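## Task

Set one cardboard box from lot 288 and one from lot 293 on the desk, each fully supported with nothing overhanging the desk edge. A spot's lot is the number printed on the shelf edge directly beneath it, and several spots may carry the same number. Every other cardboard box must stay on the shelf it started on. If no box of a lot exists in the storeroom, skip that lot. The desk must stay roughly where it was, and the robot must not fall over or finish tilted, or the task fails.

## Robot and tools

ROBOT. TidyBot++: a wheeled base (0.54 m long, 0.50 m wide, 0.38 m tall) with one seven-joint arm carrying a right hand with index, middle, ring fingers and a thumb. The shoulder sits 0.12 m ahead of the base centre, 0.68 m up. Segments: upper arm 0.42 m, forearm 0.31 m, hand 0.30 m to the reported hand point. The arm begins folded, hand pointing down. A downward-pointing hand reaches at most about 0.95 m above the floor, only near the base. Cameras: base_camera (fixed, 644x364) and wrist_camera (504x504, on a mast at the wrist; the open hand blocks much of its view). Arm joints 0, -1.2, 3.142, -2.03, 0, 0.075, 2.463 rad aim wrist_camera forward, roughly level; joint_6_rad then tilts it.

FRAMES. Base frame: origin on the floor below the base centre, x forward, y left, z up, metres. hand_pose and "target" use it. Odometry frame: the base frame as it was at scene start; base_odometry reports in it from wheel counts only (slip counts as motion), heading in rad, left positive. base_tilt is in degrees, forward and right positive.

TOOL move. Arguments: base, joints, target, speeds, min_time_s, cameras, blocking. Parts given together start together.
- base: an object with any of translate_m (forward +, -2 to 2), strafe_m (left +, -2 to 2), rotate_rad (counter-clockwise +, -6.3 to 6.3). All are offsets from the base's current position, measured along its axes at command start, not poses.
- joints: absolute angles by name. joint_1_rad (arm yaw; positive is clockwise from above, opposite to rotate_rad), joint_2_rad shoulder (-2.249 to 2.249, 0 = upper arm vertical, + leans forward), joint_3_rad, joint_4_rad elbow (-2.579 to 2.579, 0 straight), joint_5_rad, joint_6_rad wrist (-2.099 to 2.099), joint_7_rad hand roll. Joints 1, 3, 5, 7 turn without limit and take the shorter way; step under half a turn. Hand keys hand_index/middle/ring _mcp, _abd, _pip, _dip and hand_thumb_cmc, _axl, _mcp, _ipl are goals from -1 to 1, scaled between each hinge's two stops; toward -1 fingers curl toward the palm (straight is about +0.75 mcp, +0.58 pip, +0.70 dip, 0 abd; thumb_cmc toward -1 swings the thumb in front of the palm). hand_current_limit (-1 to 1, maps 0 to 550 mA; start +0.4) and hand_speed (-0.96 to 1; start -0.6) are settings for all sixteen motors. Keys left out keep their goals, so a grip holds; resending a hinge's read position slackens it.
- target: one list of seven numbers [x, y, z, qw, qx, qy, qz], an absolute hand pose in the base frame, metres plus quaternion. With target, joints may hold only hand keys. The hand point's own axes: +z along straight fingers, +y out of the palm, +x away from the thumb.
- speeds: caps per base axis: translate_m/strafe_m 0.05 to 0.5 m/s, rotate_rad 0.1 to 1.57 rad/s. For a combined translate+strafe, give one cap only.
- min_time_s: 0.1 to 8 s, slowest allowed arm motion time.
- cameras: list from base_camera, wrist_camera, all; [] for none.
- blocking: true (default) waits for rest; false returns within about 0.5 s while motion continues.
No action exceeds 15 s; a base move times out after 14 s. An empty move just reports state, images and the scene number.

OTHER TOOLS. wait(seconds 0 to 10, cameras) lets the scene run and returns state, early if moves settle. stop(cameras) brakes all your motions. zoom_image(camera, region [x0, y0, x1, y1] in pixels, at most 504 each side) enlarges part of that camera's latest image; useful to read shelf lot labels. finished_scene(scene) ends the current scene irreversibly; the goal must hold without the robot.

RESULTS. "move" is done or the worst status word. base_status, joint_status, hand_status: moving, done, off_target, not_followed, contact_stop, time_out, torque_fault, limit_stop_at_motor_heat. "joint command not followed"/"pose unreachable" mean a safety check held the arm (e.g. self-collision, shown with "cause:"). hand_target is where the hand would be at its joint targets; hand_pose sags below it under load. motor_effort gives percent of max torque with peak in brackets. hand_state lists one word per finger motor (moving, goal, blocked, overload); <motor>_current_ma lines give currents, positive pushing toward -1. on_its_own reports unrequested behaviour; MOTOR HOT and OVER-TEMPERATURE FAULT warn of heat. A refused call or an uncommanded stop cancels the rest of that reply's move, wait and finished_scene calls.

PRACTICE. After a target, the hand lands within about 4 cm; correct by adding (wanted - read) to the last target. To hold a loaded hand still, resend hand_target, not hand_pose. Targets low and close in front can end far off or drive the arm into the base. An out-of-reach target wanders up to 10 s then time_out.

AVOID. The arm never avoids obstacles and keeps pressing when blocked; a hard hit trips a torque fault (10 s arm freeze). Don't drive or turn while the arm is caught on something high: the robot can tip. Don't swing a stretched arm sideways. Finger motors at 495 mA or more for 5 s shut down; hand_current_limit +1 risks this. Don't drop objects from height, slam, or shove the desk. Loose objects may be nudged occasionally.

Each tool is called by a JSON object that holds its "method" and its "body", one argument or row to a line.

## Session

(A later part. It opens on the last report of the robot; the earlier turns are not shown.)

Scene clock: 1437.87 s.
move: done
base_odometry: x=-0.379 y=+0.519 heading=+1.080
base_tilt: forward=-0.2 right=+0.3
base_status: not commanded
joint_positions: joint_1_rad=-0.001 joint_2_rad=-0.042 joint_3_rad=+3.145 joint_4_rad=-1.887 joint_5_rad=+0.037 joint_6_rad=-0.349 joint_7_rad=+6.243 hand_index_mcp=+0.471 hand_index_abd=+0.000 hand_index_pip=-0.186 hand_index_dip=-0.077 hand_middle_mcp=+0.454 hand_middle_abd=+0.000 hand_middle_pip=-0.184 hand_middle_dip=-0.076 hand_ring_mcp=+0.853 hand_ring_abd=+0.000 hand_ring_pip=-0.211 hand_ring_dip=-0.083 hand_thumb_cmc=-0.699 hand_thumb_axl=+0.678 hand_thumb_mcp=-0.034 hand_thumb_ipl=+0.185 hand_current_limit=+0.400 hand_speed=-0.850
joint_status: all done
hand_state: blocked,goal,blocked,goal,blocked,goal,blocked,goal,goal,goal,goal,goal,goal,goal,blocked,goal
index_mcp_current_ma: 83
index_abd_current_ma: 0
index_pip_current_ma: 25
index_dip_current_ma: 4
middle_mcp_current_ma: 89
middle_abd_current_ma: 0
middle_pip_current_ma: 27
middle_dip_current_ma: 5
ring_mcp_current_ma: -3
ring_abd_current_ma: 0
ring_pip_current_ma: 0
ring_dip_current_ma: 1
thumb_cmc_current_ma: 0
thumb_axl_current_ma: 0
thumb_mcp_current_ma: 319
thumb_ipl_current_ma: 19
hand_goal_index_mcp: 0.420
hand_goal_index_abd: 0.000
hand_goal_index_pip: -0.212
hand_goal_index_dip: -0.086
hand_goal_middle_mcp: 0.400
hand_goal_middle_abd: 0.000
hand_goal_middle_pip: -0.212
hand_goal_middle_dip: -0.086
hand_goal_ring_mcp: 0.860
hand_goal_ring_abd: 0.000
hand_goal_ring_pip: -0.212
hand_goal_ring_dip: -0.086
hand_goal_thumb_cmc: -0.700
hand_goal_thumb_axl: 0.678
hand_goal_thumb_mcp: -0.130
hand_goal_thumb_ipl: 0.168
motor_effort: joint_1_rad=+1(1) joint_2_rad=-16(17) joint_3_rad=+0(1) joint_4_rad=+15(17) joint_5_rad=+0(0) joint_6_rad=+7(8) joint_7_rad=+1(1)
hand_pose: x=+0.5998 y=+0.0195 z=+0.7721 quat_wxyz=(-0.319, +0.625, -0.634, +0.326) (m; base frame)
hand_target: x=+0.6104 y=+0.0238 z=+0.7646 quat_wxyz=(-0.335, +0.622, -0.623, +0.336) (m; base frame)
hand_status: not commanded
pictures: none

{"method": "move", "body": {
  "joints": {"joint_2_rad": -0.024, "joint_4_rad": -1.94, "joint_6_rad": -0.24},
  "min_time_s": 1
}}

{"method": "move", "body": {
  "joints": {"joint_2_rad": -0.022, "joint_4_rad": -1.95, "joint_6_rad": -0.23},
  "min_time_s": 1,
  "cameras": ["wrist_camera"]
}}

Scene clock: 1448.23 s.
move: done
base_odometry: x=-0.379 y=+0.519 heading=+1.080
base_tilt: forward=-0.2 right=+0.3
base_status: not commanded
joint_positions: joint_1_rad=-0.001 joint_2_rad=-0.041 joint_3_rad=+3.145 joint_4_rad=-1.898 joint_5_rad=+0.037 joint_6_rad=-0.330 joint_7_rad=+6.243 hand_index_mcp=+0.471 hand_index_abd=+0.000 hand_index_pip=-0.185 hand_index_dip=-0.075 hand_middle_mcp=+0.454 hand_middle_abd=+0.000 hand_middle_pip=-0.184 hand_middle_dip=-0.079 hand_ring_mcp=+0.853 hand_ring_abd=+0.000 hand_ring_pip=-0.211 hand_ring_dip=-0.083 hand_thumb_cmc=-0.695 hand_thumb_axl=+0.678 hand_thumb_mcp=-0.034 hand_thumb_ipl=+0.185 hand_current_limit=+0.400 hand_speed=-0.850
joint_status: all done
hand_state: blocked,goal,blocked,goal,blocked,goal,blocked,goal,goal,goal,goal,goal,goal,goal,blocked,goal
index_mcp_current_ma: 83
index_abd_current_ma: 0
index_pip_current_ma: 26
index_dip_current_ma: 6
middle_mcp_current_ma: 89
middle_abd_current_ma: 0
middle_pip_current_ma: 27
middle_dip_current_ma: 3
ring_mcp_current_ma: -3
ring_abd_current_ma: 0
ring_pip_current_ma: 0
ring_dip_current_ma: 1
thumb_cmc_current_ma: 1
thumb_axl_current_ma: 0
thumb_mcp_current_ma: 319
thumb_ipl_current_ma: 20
hand_goal_index_mcp: 0.420
hand_goal_index_abd: 0.000
hand_goal_index_pip: -0.212
hand_goal_index_dip: -0.086
hand_goal_middle_mcp: 0.400
hand_goal_middle_abd: 0.000
hand_goal_middle_pip: -0.212
hand_goal_middle_dip: -0.086
hand_goal_ring_mcp: 0.860
hand_goal_ring_abd: 0.000
hand_goal_ring_pip: -0.212
hand_goal_ring_dip: -0.086
hand_goal_thumb_cmc: -0.700
hand_goal_thumb_axl: 0.678
hand_goal_thumb_mcp: -0.130
hand_goal_thumb_ipl: 0.168
motor_effort: joint_1_rad=+1(2) joint_2_rad=-15(17) joint_3_rad=+1(1) joint_4_rad=+15(17) joint_5_rad=+0(0) joint_6_rad=+7(8) joint_7_rad=+0(1)
hand_pose: x=+0.6007 y=+0.0197 z=+0.7700 quat_wxyz=(-0.322, +0.624, -0.632, +0.328) (m; base frame)
hand_target: x=+0.6091 y=+0.0238 z=+0.7587 quat_wxyz=(-0.334, +0.623, -0.623, +0.335) (m; base frame)
hand_status: not commanded
pictures: none

Scene clock: 1449.53 s.
move: done
base_odometry: x=-0.379 y=+0.519 heading=+1.080
base_tilt: forward=-0.2 right=+0.3
base_status: not commanded
joint_positions: joint_1_rad=-0.001 joint_2_rad=-0.041 joint_3_rad=+3.145 joint_4_rad=-1.905 joint_5_rad=+0.037 joint_6_rad=-0.317 joint_7_rad=+6.243 hand_index_mcp=+0.471 hand_index_abd=+0.000 hand_index_pip=-0.184 hand_index_dip=-0.075 hand_middle_mcp=+0.454 hand_middle_abd=+0.000 hand_middle_pip=-0.185 hand_middle_dip=-0.086 hand_ring_mcp=+0.853 hand_ring_abd=+0.000 hand_ring_pip=-0.211 hand_ring_dip=-0.083 hand_thumb_cmc=-0.692 hand_thumb_axl=+0.679 hand_thumb_mcp=-0.034 hand_thumb_ipl=+0.187 hand_current_limit=+0.400 hand_speed=-0.850
joint_status: all done
hand_state: blocked,goal,blocked,goal,blocked,goal,blocked,goal,goal,goal,goal,goal,goal,goal,blocked,goal
index_mcp_current_ma: 83
index_abd_current_ma: 0
index_pip_current_ma: 27
index_dip_current_ma: 6
middle_mcp_current_ma: 89
middle_abd_current_ma: 0
middle_pip_current_ma: 25
middle_dip_current_ma: 0
ring_mcp_current_ma: -3
ring_abd_current_ma: 0
ring_pip_current_ma: 0
ring_dip_current_ma: 1
thumb_cmc_current_ma: 3
thumb_axl_current_ma: 0
thumb_mcp_current_ma: 319
thumb_ipl_current_ma: 23
hand_goal_index_mcp: 0.420
hand_goal_index_abd: 0.000
hand_goal_index_pip: -0.212
hand_goal_index_dip: -0.086
hand_goal_middle_mcp: 0.400
hand_goal_middle_abd: 0.000
hand_goal_middle_pip: -0.212
hand_goal_middle_dip: -0.086
hand_goal_ring_mcp: 0.860
hand_goal_ring_abd: 0.000
hand_goal_ring_pip: -0.212
hand_goal_ring_dip: -0.086
hand_goal_thumb_cmc: -0.700
hand_goal_thumb_axl: 0.678
hand_goal_thumb_mcp: -0.130
hand_goal_thumb_ipl: 0.168
motor_effort: joint_1_rad=+0(2) joint_2_rad=-14(16) joint_3_rad=+0(1) joint_4_rad=+15(16) joint_5_rad=+0(0) joint_6_rad=+7(9) joint_7_rad=+0(1)
hand_pose: x=+0.6015 y=+0.0198 z=+0.7691 quat_wxyz=(-0.324, +0.623, -0.631, +0.330) (m; base frame)
hand_target: x=+0.6081 y=+0.0238 z=+0.7548 quat_wxyz=(-0.334, +0.623, -0.623, +0.334) (m; base frame)
hand_status: not commanded
pictures: wrist_camera
camera_calibration:
wrist_camera: T_world_to_cam=[[-0.349834, 0.775726, -0.525229, 0.635184], [-0.270743, 0.453012, 0.849399, -0.542332], [0.896836, 0.439351, 0.0515433, -0.460232], [0, 0, 0, 1]] pos_world=[0.488129, -0.0448423, 0.817995]

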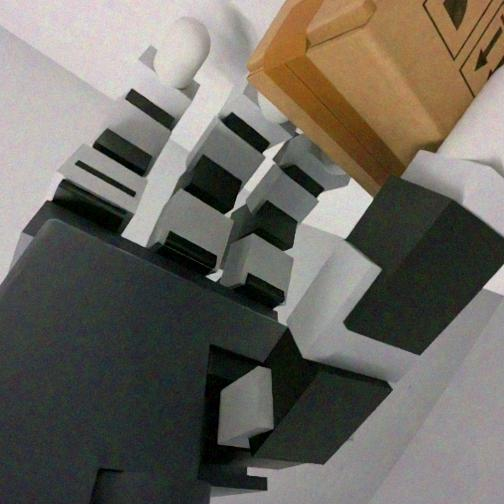

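{"method": "move", "body": {
  "joints": {"hand_thumb_mcp": -0.04, "hand_index_mcp": 0.47, "hand_middle_mcp": 0.45}
}}

{"method": "move", "body": {
  "joints": {"hand_thumb_mcp": 0.08, "hand_index_mcp": 0.60, "hand_middle_mcp": 0.60}
}}

{"method": "move", "body": {
  "joints": {"hand_thumb_mcp": 0.2, "hand_index_mcp": 0.86, "hand_middle_mcp": 0.86},
  "cameras": ["wrist_camera"]
}}

Scene clock: 1457.67 s.
move: done
base_odometry: x=-0.379 y=+0.519 heading=+1.080
base_tilt: forward=-0.2 right=+0.3
base_status: not commanded
joint_positions: joint_1_rad=-0.001 joint_2_rad=-0.040 joint_3_rad=+3.145 joint_4_rad=-1.906 joint_5_rad=+0.037 joint_6_rad=-0.316 joint_7_rad=+6.243 hand_index_mcp=+0.480 hand_index_abd=+0.000 hand_index_pip=-0.194 hand_index_dip=-0.078 hand_middle_mcp=+0.465 hand_middle_abd=+0.000 hand_middle_pip=-0.202 hand_middle_dip=-0.087 hand_ring_mcp=+0.853 hand_ring_abd=+0.000 hand_ring_pip=-0.211 hand_ring_dip=-0.083 hand_thumb_cmc=-0.692 hand_thumb_axl=+0.679 hand_thumb_mcp=-0.023 hand_thumb_ipl=+0.183 hand_current_limit=+0.400 hand_speed=-0.850
joint_status: all done
hand_state: goal,goal,goal,goal,goal,goal,goal,goal,goal,goal,goal,goal,goal,goal,goal,goal
index_mcp_current_ma: 5
index_abd_current_ma: 0
index_pip_current_ma: 13
index_dip_current_ma: 4
middle_mcp_current_ma: 11
middle_abd_current_ma: 0
middle_pip_current_ma: 5
middle_dip_current_ma: 0
ring_mcp_current_ma: -3
ring_abd_current_ma: 0
ring_pip_current_ma: 0
ring_dip_current_ma: 1
thumb_cmc_current_ma: 3
thumb_axl_current_ma: 0
thumb_mcp_current_ma: 18
thumb_ipl_current_ma: 17
hand_goal_index_mcp: 0.470
hand_goal_index_abd: 0.000
hand_goal_index_pip: -0.212
hand_goal_index_dip: -0.086
hand_goal_middle_mcp: 0.450
hand_goal_middle_abd: 0.000
hand_goal_middle_pip: -0.212
hand_goal_middle_dip: -0.086
hand_goal_ring_mcp: 0.860
hand_goal_ring_abd: 0.000
hand_goal_ring_pip: -0.212
hand_goal_ring_dip: -0.086
hand_goal_thumb_cmc: -0.700
hand_goal_thumb_axl: 0.678
hand_goal_thumb_mcp: -0.040
hand_goal_thumb_ipl: 0.168
motor_effort: joint_1_rad=+0(1) joint_2_rad=-15(15) joint_3_rad=+0(1) joint_4_rad=+15(16) joint_5_rad=+0(0) joint_6_rad=+7(7) joint_7_rad=+0(1)
hand_pose: x=+0.6016 y=+0.0198 z=+0.7683 quat_wxyz=(-0.323, +0.623, -0.631, +0.330) (m; base frame)
hand_target: x=+0.6081 y=+0.0238 z=+0.7548 quat_wxyz=(-0.334, +0.623, -0.623, +0.334) (m; base frame)
hand_status: not commanded
pictures: none

Scene clock: 1458.40 s.
move: done
base_odometry: x=-0.379 y=+0.519 heading=+1.080
base_tilt: forward=-0.2 right=+0.3
base_status: not commanded
joint_positions: joint_1_rad=-0.001 joint_2_rad=-0.039 joint_3_rad=+3.145 joint_4_rad=-1.909 joint_5_rad=+0.037 joint_6_rad=-0.316 joint_7_rad=+6.243 hand_index_mcp=+0.585 hand_index_abd=+0.000 hand_index_pip=-0.208 hand_index_dip=-0.083 hand_middle_mcp=+0.586 hand_middle_abd=+0.000 hand_middle_pip=-0.208 hand_middle_dip=-0.087 hand_ring_mcp=+0.853 hand_ring_abd=+0.000 hand_ring_pip=-0.211 hand_ring_dip=-0.083 hand_thumb_cmc=-0.696 hand_thumb_axl=+0.679 hand_thumb_mcp=+0.074 hand_thumb_ipl=+0.170 hand_current_limit=+0.400 hand_speed=-0.850
joint_status: all done
hand_state: goal,goal,goal,goal,goal,goal,goal,goal,goal,goal,goal,goal,goal,goal,goal,goal
index_mcp_current_ma: -10
index_abd_current_ma: 0
index_pip_current_ma: 1
index_dip_current_ma: 1
middle_mcp_current_ma: -10
middle_abd_current_ma: 0
middle_pip_current_ma: 1
middle_dip_current_ma: 0
ring_mcp_current_ma: -3
ring_abd_current_ma: 0
ring_pip_current_ma: 0
ring_dip_current_ma: 1
thumb_cmc_current_ma: 1
thumb_axl_current_ma: 0
thumb_mcp_current_ma: -3
thumb_ipl_current_ma: 0
hand_goal_index_mcp: 0.600
hand_goal_index_abd: 0.000
hand_goal_index_pip: -0.212
hand_goal_index_dip: -0.086
hand_goal_middle_mcp: 0.600
hand_goal_middle_abd: 0.000
hand_goal_middle_pip: -0.212
hand_goal_middle_dip: -0.086
hand_goal_ring_mcp: 0.860
hand_goal_ring_abd: 0.000
hand_goal_ring_pip: -0.212
hand_goal_ring_dip: -0.086
hand_goal_thumb_cmc: -0.700
hand_goal_thumb_axl: 0.678
hand_goal_thumb_mcp: 0.080
hand_goal_thumb_ipl: 0.168
motor_effort: joint_1_rad=+1(1) joint_2_rad=-16(16) joint_3_rad=+1(1) joint_4_rad=+16(16) joint_5_rad=+0(0) joint_6_rad=+7(7) joint_7_rad=+0(1)
hand_pose: x=+0.6006 y=+0.0198 z=+0.7663 quat_wxyz=(-0.322, +0.624, -0.632, +0.329) (m; base frame)
hand_target: x=+0.6081 y=+0.0238 z=+0.7548 quat_wxyz=(-0.334, +0.623, -0.623, +0.334) (m; base frame)
hand_status: not commanded
pictures: none

Scene clock: 1459.37 s.
move: done
base_odometry: x=-0.379 y=+0.519 heading=+1.080
base_tilt: forward=-0.2 right=+0.3
base_status: not commanded
joint_positions: joint_1_rad=-0.001 joint_2_rad=-0.039 joint_3_rad=+3.145 joint_4_rad=-1.909 joint_5_rad=+0.037 joint_6_rad=-0.316 joint_7_rad=+6.243 hand_index_mcp=+0.841 hand_index_abd=+0.000 hand_index_pip=-0.209 hand_index_dip=-0.083 hand_middle_mcp=+0.841 hand_middle_abd=+0.000 hand_middle_pip=-0.209 hand_middle_dip=-0.087 hand_ring_mcp=+0.853 hand_ring_abd=+0.000 hand_ring_pip=-0.211 hand_ring_dip=-0.083 hand_thumb_cmc=-0.696 hand_thumb_axl=+0.679 hand_thumb_mcp=+0.193 hand_thumb_ipl=+0.169 hand_current_limit=+0.400 hand_speed=-0.850
joint_status: all done
hand_state: goal,goal,goal,goal,goal,goal,goal,goal,goal,goal,goal,goal,goal,goal,goal,goal
index_mcp_current_ma: -16
index_abd_current_ma: 0
index_pip_current_ma: 1
index_dip_current_ma: 1
middle_mcp_current_ma: -16
middle_abd_current_ma: 0
middle_pip_current_ma: 1
middle_dip_current_ma: 0
ring_mcp_current_ma: -3
ring_abd_current_ma: 0
ring_pip_current_ma: 0
ring_dip_current_ma: 1
thumb_cmc_current_ma: 1
thumb_axl_current_ma: 0
thumb_mcp_current_ma: -5
thumb_ipl_current_ma: 0
hand_goal_index_mcp: 0.860
hand_goal_index_abd: 0.000
hand_goal_index_pip: -0.212
hand_goal_index_dip: -0.086
hand_goal_middle_mcp: 0.860
hand_goal_middle_abd: 0.000
hand_goal_middle_pip: -0.212
hand_goal_middle_dip: -0.086
hand_goal_ring_mcp: 0.860
hand_goal_ring_abd: 0.000
hand_goal_ring_pip: -0.212
hand_goal_ring_dip: -0.086
hand_goal_thumb_cmc: -0.700
hand_goal_thumb_axl: 0.678
hand_goal_thumb_mcp: 0.200
hand_goal_thumb_ipl: 0.168
motor_effort: joint_1_rad=+1(2) joint_2_rad=-16(16) joint_3_rad=+0(1) joint_4_rad=+15(16) joint_5_rad=+0(0) joint_6_rad=+7(7) joint_7_rad=+0(1)
hand_pose: x=+0.6006 y=+0.0198 z=+0.7663 quat_wxyz=(-0.322, +0.624, -0.632, +0.329) (m; base frame)
hand_target: x=+0.6081 y=+0.0238 z=+0.7548 quat_wxyz=(-0.334, +0.623, -0.623, +0.334) (m; base frame)
hand_status: not commanded
pictures: wrist_camera
camera_calibration:
wrist_camera: T_world_to_cam=[[-0.352387, 0.775759, -0.523471, 0.633541], [-0.266628, 0.452948, 0.850734, -0.543668], [0.897069, 0.439359, 0.0472259, -0.456072], [0, 0, 0, 1]] pos_world=[0.487423, -0.0448422, 0.815695]

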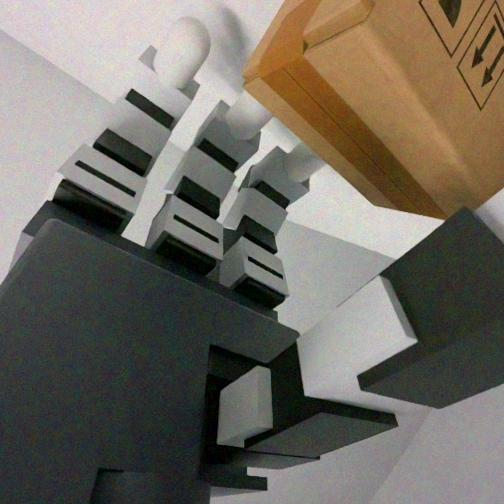

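{"method": "move", "body": {
  "joints": {"joint_2_rad": -0.08, "joint_4_rad": -1.59, "joint_6_rad": -0.68},
  "min_time_s": 3
}}

{"method": "move", "body": {
  "base": {"translate_m": -0.3},
  "speeds": {"translate_m": 0.3},
  "joints": {"joint_2_rad": -0.6, "joint_4_rad": -1.2, "joint_6_rad": -1.05, "joint_7_rad": 2.463},
  "cameras": ["wrist_camera", "base_camera"]
}}

Scene clock: 1471.67 s.
move: done
base_odometry: x=-0.379 y=+0.519 heading=+1.080
base_tilt: forward=-0.2 right=+0.3
base_status: not commanded
joint_positions: joint_1_rad=-0.001 joint_2_rad=-0.058 joint_3_rad=+3.145 joint_4_rad=-1.624 joint_5_rad=+0.037 joint_6_rad=-0.601 joint_7_rad=+6.243 hand_index_mcp=+0.841 hand_index_abd=+0.000 hand_index_pip=-0.209 hand_index_dip=-0.083 hand_middle_mcp=+0.841 hand_middle_abd=+0.000 hand_middle_pip=-0.209 hand_middle_dip=-0.087 hand_ring_mcp=+0.853 hand_ring_abd=+0.000 hand_ring_pip=-0.211 hand_ring_dip=-0.083 hand_thumb_cmc=-0.696 hand_thumb_axl=+0.679 hand_thumb_mcp=+0.193 hand_thumb_ipl=+0.169 hand_current_limit=+0.400 hand_speed=-0.850
joint_status: all done
hand_state: goal,goal,goal,goal,goal,goal,goal,goal,goal,goal,goal,goal,goal,goal,goal,goal
index_mcp_current_ma: -16
index_abd_current_ma: 0
index_pip_current_ma: 1
index_dip_current_ma: 1
middle_mcp_current_ma: -16
middle_abd_current_ma: 0
middle_pip_current_ma: 1
middle_dip_current_ma: 0
ring_mcp_current_ma: -3
ring_abd_current_ma: 0
ring_pip_current_ma: 0
ring_dip_current_ma: 1
thumb_cmc_current_ma: 1
thumb_axl_current_ma: 0
thumb_mcp_current_ma: -4
thumb_ipl_current_ma: 0
hand_goal_index_mcp: 0.860
hand_goal_index_abd: 0.000
hand_goal_index_pip: -0.212
hand_goal_index_dip: -0.086
hand_goal_middle_mcp: 0.860
hand_goal_middle_abd: 0.000
hand_goal_middle_pip: -0.212
hand_goal_middle_dip: -0.086
hand_goal_ring_mcp: 0.860
hand_goal_ring_abd: 0.000
hand_goal_ring_pip: -0.212
hand_goal_ring_dip: -0.086
hand_goal_thumb_cmc: -0.700
hand_goal_thumb_axl: 0.678
hand_goal_thumb_mcp: 0.200
hand_goal_thumb_ipl: 0.168
motor_effort: joint_1_rad=+0(1) joint_2_rad=-16(17) joint_3_rad=+0(1) joint_4_rad=+16(17) joint_5_rad=+0(1) joint_6_rad=+7(8) joint_7_rad=+0(1)
hand_pose: x=+0.6112 y=+0.0173 z=+0.8638 quat_wxyz=(-0.326, +0.618, -0.632, +0.336) (m; base frame)
hand_target: x=+0.5953 y=+0.0238 z=+0.8761 quat_wxyz=(-0.324, +0.628, -0.629, +0.324) (m; base frame)
hand_status: not commanded
pictures: none

Scene clock: 1474.63 s.
move: done
base_odometry: x=-0.520 y=+0.255 heading=+1.080
base_tilt: forward=-0.2 right=+0.3
base_status: done
joint_positions: joint_1_rad=-0.001 joint_2_rad=-0.602 joint_3_rad=+3.145 joint_4_rad=-1.226 joint_5_rad=+0.036 joint_6_rad=-0.971 joint_7_rad=+8.702 hand_index_mcp=+0.865 hand_index_abd=+0.000 hand_index_pip=-0.210 hand_index_dip=-0.084 hand_middle_mcp=+0.865 hand_middle_abd=+0.000 hand_middle_pip=-0.210 hand_middle_dip=-0.087 hand_ring_mcp=+0.865 hand_ring_abd=+0.000 hand_ring_pip=-0.211 hand_ring_dip=-0.083 hand_thumb_cmc=-0.694 hand_thumb_axl=+0.679 hand_thumb_mcp=+0.198 hand_thumb_ipl=+0.169 hand_current_limit=+0.400 hand_speed=-0.850
joint_status: all done
hand_state: goal,goal,goal,goal,goal,goal,goal,goal,goal,goal,goal,goal,goal,goal,goal,goal
index_mcp_current_ma: 2
index_abd_current_ma: 0
index_pip_current_ma: 0
index_dip_current_ma: 1
middle_mcp_current_ma: 2
middle_abd_current_ma: 0
middle_pip_current_ma: 0
middle_dip_current_ma: 0
ring_mcp_current_ma: 2
ring_abd_current_ma: 0
ring_pip_current_ma: 0
ring_dip_current_ma: 1
thumb_cmc_current_ma: 2
thumb_axl_current_ma: 0
thumb_mcp_current_ma: -1
thumb_ipl_current_ma: 0
hand_goal_index_mcp: 0.860
hand_goal_index_abd: 0.000
hand_goal_index_pip: -0.212
hand_goal_index_dip: -0.086
hand_goal_middle_mcp: 0.860
hand_goal_middle_abd: 0.000
hand_goal_middle_pip: -0.212
hand_goal_middle_dip: -0.086
hand_goal_ring_mcp: 0.860
hand_goal_ring_abd: 0.000
hand_goal_ring_pip: -0.212
hand_goal_ring_dip: -0.086
hand_goal_thumb_cmc: -0.700
hand_goal_thumb_axl: 0.678
hand_goal_thumb_mcp: 0.200
hand_goal_thumb_ipl: 0.168
motor_effort: joint_1_rad=+1(2) joint_2_rad=+4(20) joint_3_rad=+1(2) joint_4_rad=+11(19) joint_5_rad=+0(1) joint_6_rad=+9(10) joint_7_rad=+0(2)
hand_pose: x=+0.3643 y=-0.0815 z=+1.3266 quat_wxyz=(+0.303, +0.654, +0.290, +0.629) (m; base frame)
hand_target: x=+0.3635 y=-0.0699 z=+1.3164 quat_wxyz=(+0.293, +0.663, +0.317, +0.612) (m; base frame)
hand_status: not commanded
pictures: base_camera, wrist_camera
camera_calibration:
wrist_camera: T_world_to_cam=[[-0.0281055, -0.999491, -0.0151103, -0.0150986], [-0.73024, 0.0308522, -0.682494, 1.13107], [0.682613, -0.0081477, -0.730735, 0.84767], [0, 0, 0, 1]] pos_world=[0.246894, -0.0430802, 1.39114]

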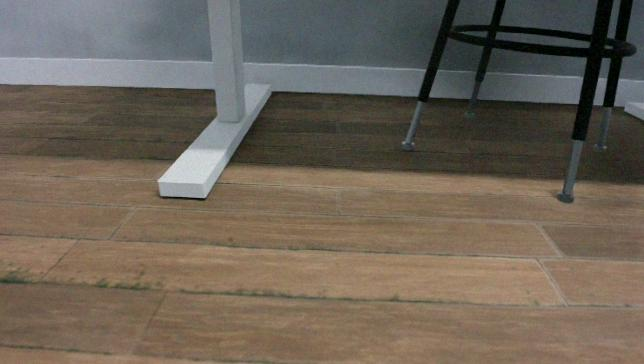

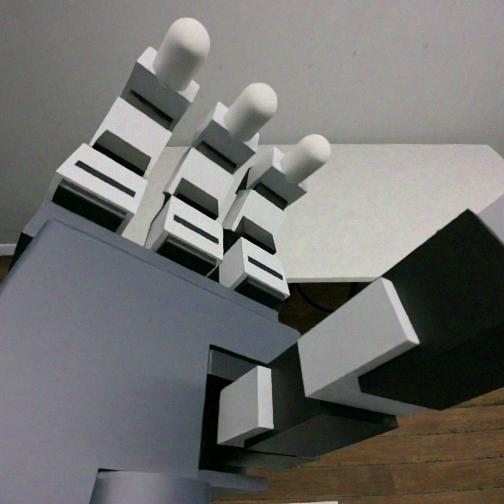

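{"method": "move", "body": {
  "base": {"strafe_m": 0.35},
  "joints": {"joint_6_rad": -0.85},
  "cameras": ["wrist_camera"]
}}

{"method": "zoom_image", "body": {
  "camera": "wrist_camera",
  "region": [254, 100, 504, 350]
}}

Scene clock: 1486.50 s.
move: done
base_odometry: x=-0.829 y=+0.420 heading=+1.080
base_tilt: forward=-0.2 right=+0.3
base_status: done
joint_positions: joint_1_rad=-0.001 joint_2_rad=-0.602 joint_3_rad=+3.142 joint_4_rad=-1.221 joint_5_rad=+0.035 joint_6_rad=-0.861 joint_7_rad=+8.705 hand_index_mcp=+0.867 hand_index_abd=+0.000 hand_index_pip=-0.210 hand_index_dip=-0.084 hand_middle_mcp=+0.866 hand_middle_abd=+0.000 hand_middle_pip=-0.210 hand_middle_dip=-0.087 hand_ring_mcp=+0.866 hand_ring_abd=+0.000 hand_ring_pip=-0.211 hand_ring_dip=-0.083 hand_thumb_cmc=-0.694 hand_thumb_axl=+0.679 hand_thumb_mcp=+0.198 hand_thumb_ipl=+0.169 hand_current_limit=+0.400 hand_speed=-0.850
joint_status: all done
hand_state: goal,goal,goal,goal,goal,goal,goal,goal,goal,goal,goal,goal,goal,goal,goal,goal
index_mcp_current_ma: 3
index_abd_current_ma: 0
index_pip_current_ma: 0
index_dip_current_ma: 1
middle_mcp_current_ma: 3
middle_abd_current_ma: 0
middle_pip_current_ma: 0
middle_dip_current_ma: 0
ring_mcp_current_ma: 3
ring_abd_current_ma: 0
ring_pip_current_ma: 0
ring_dip_current_ma: 1
thumb_cmc_current_ma: 2
thumb_axl_current_ma: 0
thumb_mcp_current_ma: 0
thumb_ipl_current_ma: 0
hand_goal_index_mcp: 0.860
hand_goal_index_abd: 0.000
hand_goal_index_pip: -0.212
hand_goal_index_dip: -0.086
hand_goal_middle_mcp: 0.860
hand_goal_middle_abd: 0.000
hand_goal_middle_pip: -0.212
hand_goal_middle_dip: -0.086
hand_goal_ring_mcp: 0.860
hand_goal_ring_abd: 0.000
hand_goal_ring_pip: -0.212
hand_goal_ring_dip: -0.086
hand_goal_thumb_cmc: -0.700
hand_goal_thumb_axl: 0.678
hand_goal_thumb_mcp: 0.200
hand_goal_thumb_ipl: 0.168
motor_effort: joint_1_rad=+1(2) joint_2_rad=+4(6) joint_3_rad=+1(3) joint_4_rad=+12(13) joint_5_rad=+1(1) joint_6_rad=+9(10) joint_7_rad=+0(1)
hand_pose: x=+0.3566 y=-0.0786 z=+1.3623 quat_wxyz=(+0.320, +0.615, +0.277, +0.666) (m; base frame)
hand_target: x=+0.3519 y=-0.0699 z=+1.3764 quat_wxyz=(+0.323, +0.598, +0.286, +0.675) (m; base frame)
hand_status: not commanded
pictures: wrist_camera
camera_calibration:
wrist_camera: T_world_to_cam=[[-0.0214221, -0.999717, -0.0103374, -0.0207688], [-0.647284, 0.0217488, -0.761938, 1.22759], [0.761947, -0.00963109, -0.647567, 0.737341], [0, 0, 0, 1]] pos_world=[0.232339, -0.0403601, 1.41261]

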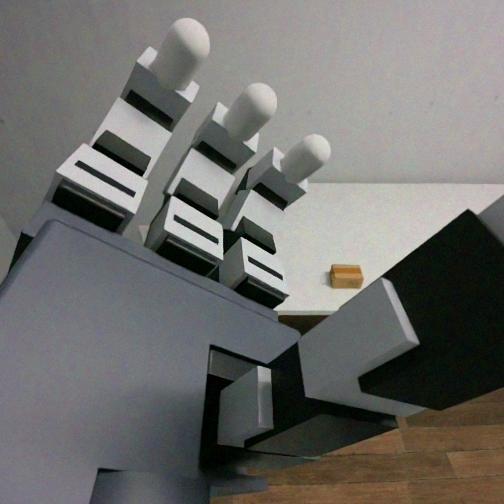

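Scaled by 2.016 from the camera's 504x504 image, which has a finer 720x720 frame.

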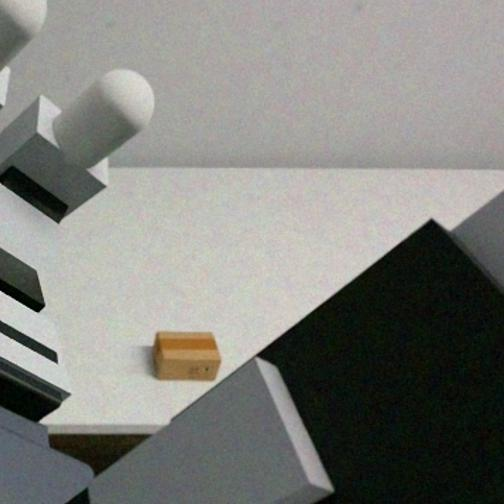

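{"method": "finished_scene", "body": {
  "scene": 3
}}

The scene is finished: the task was done.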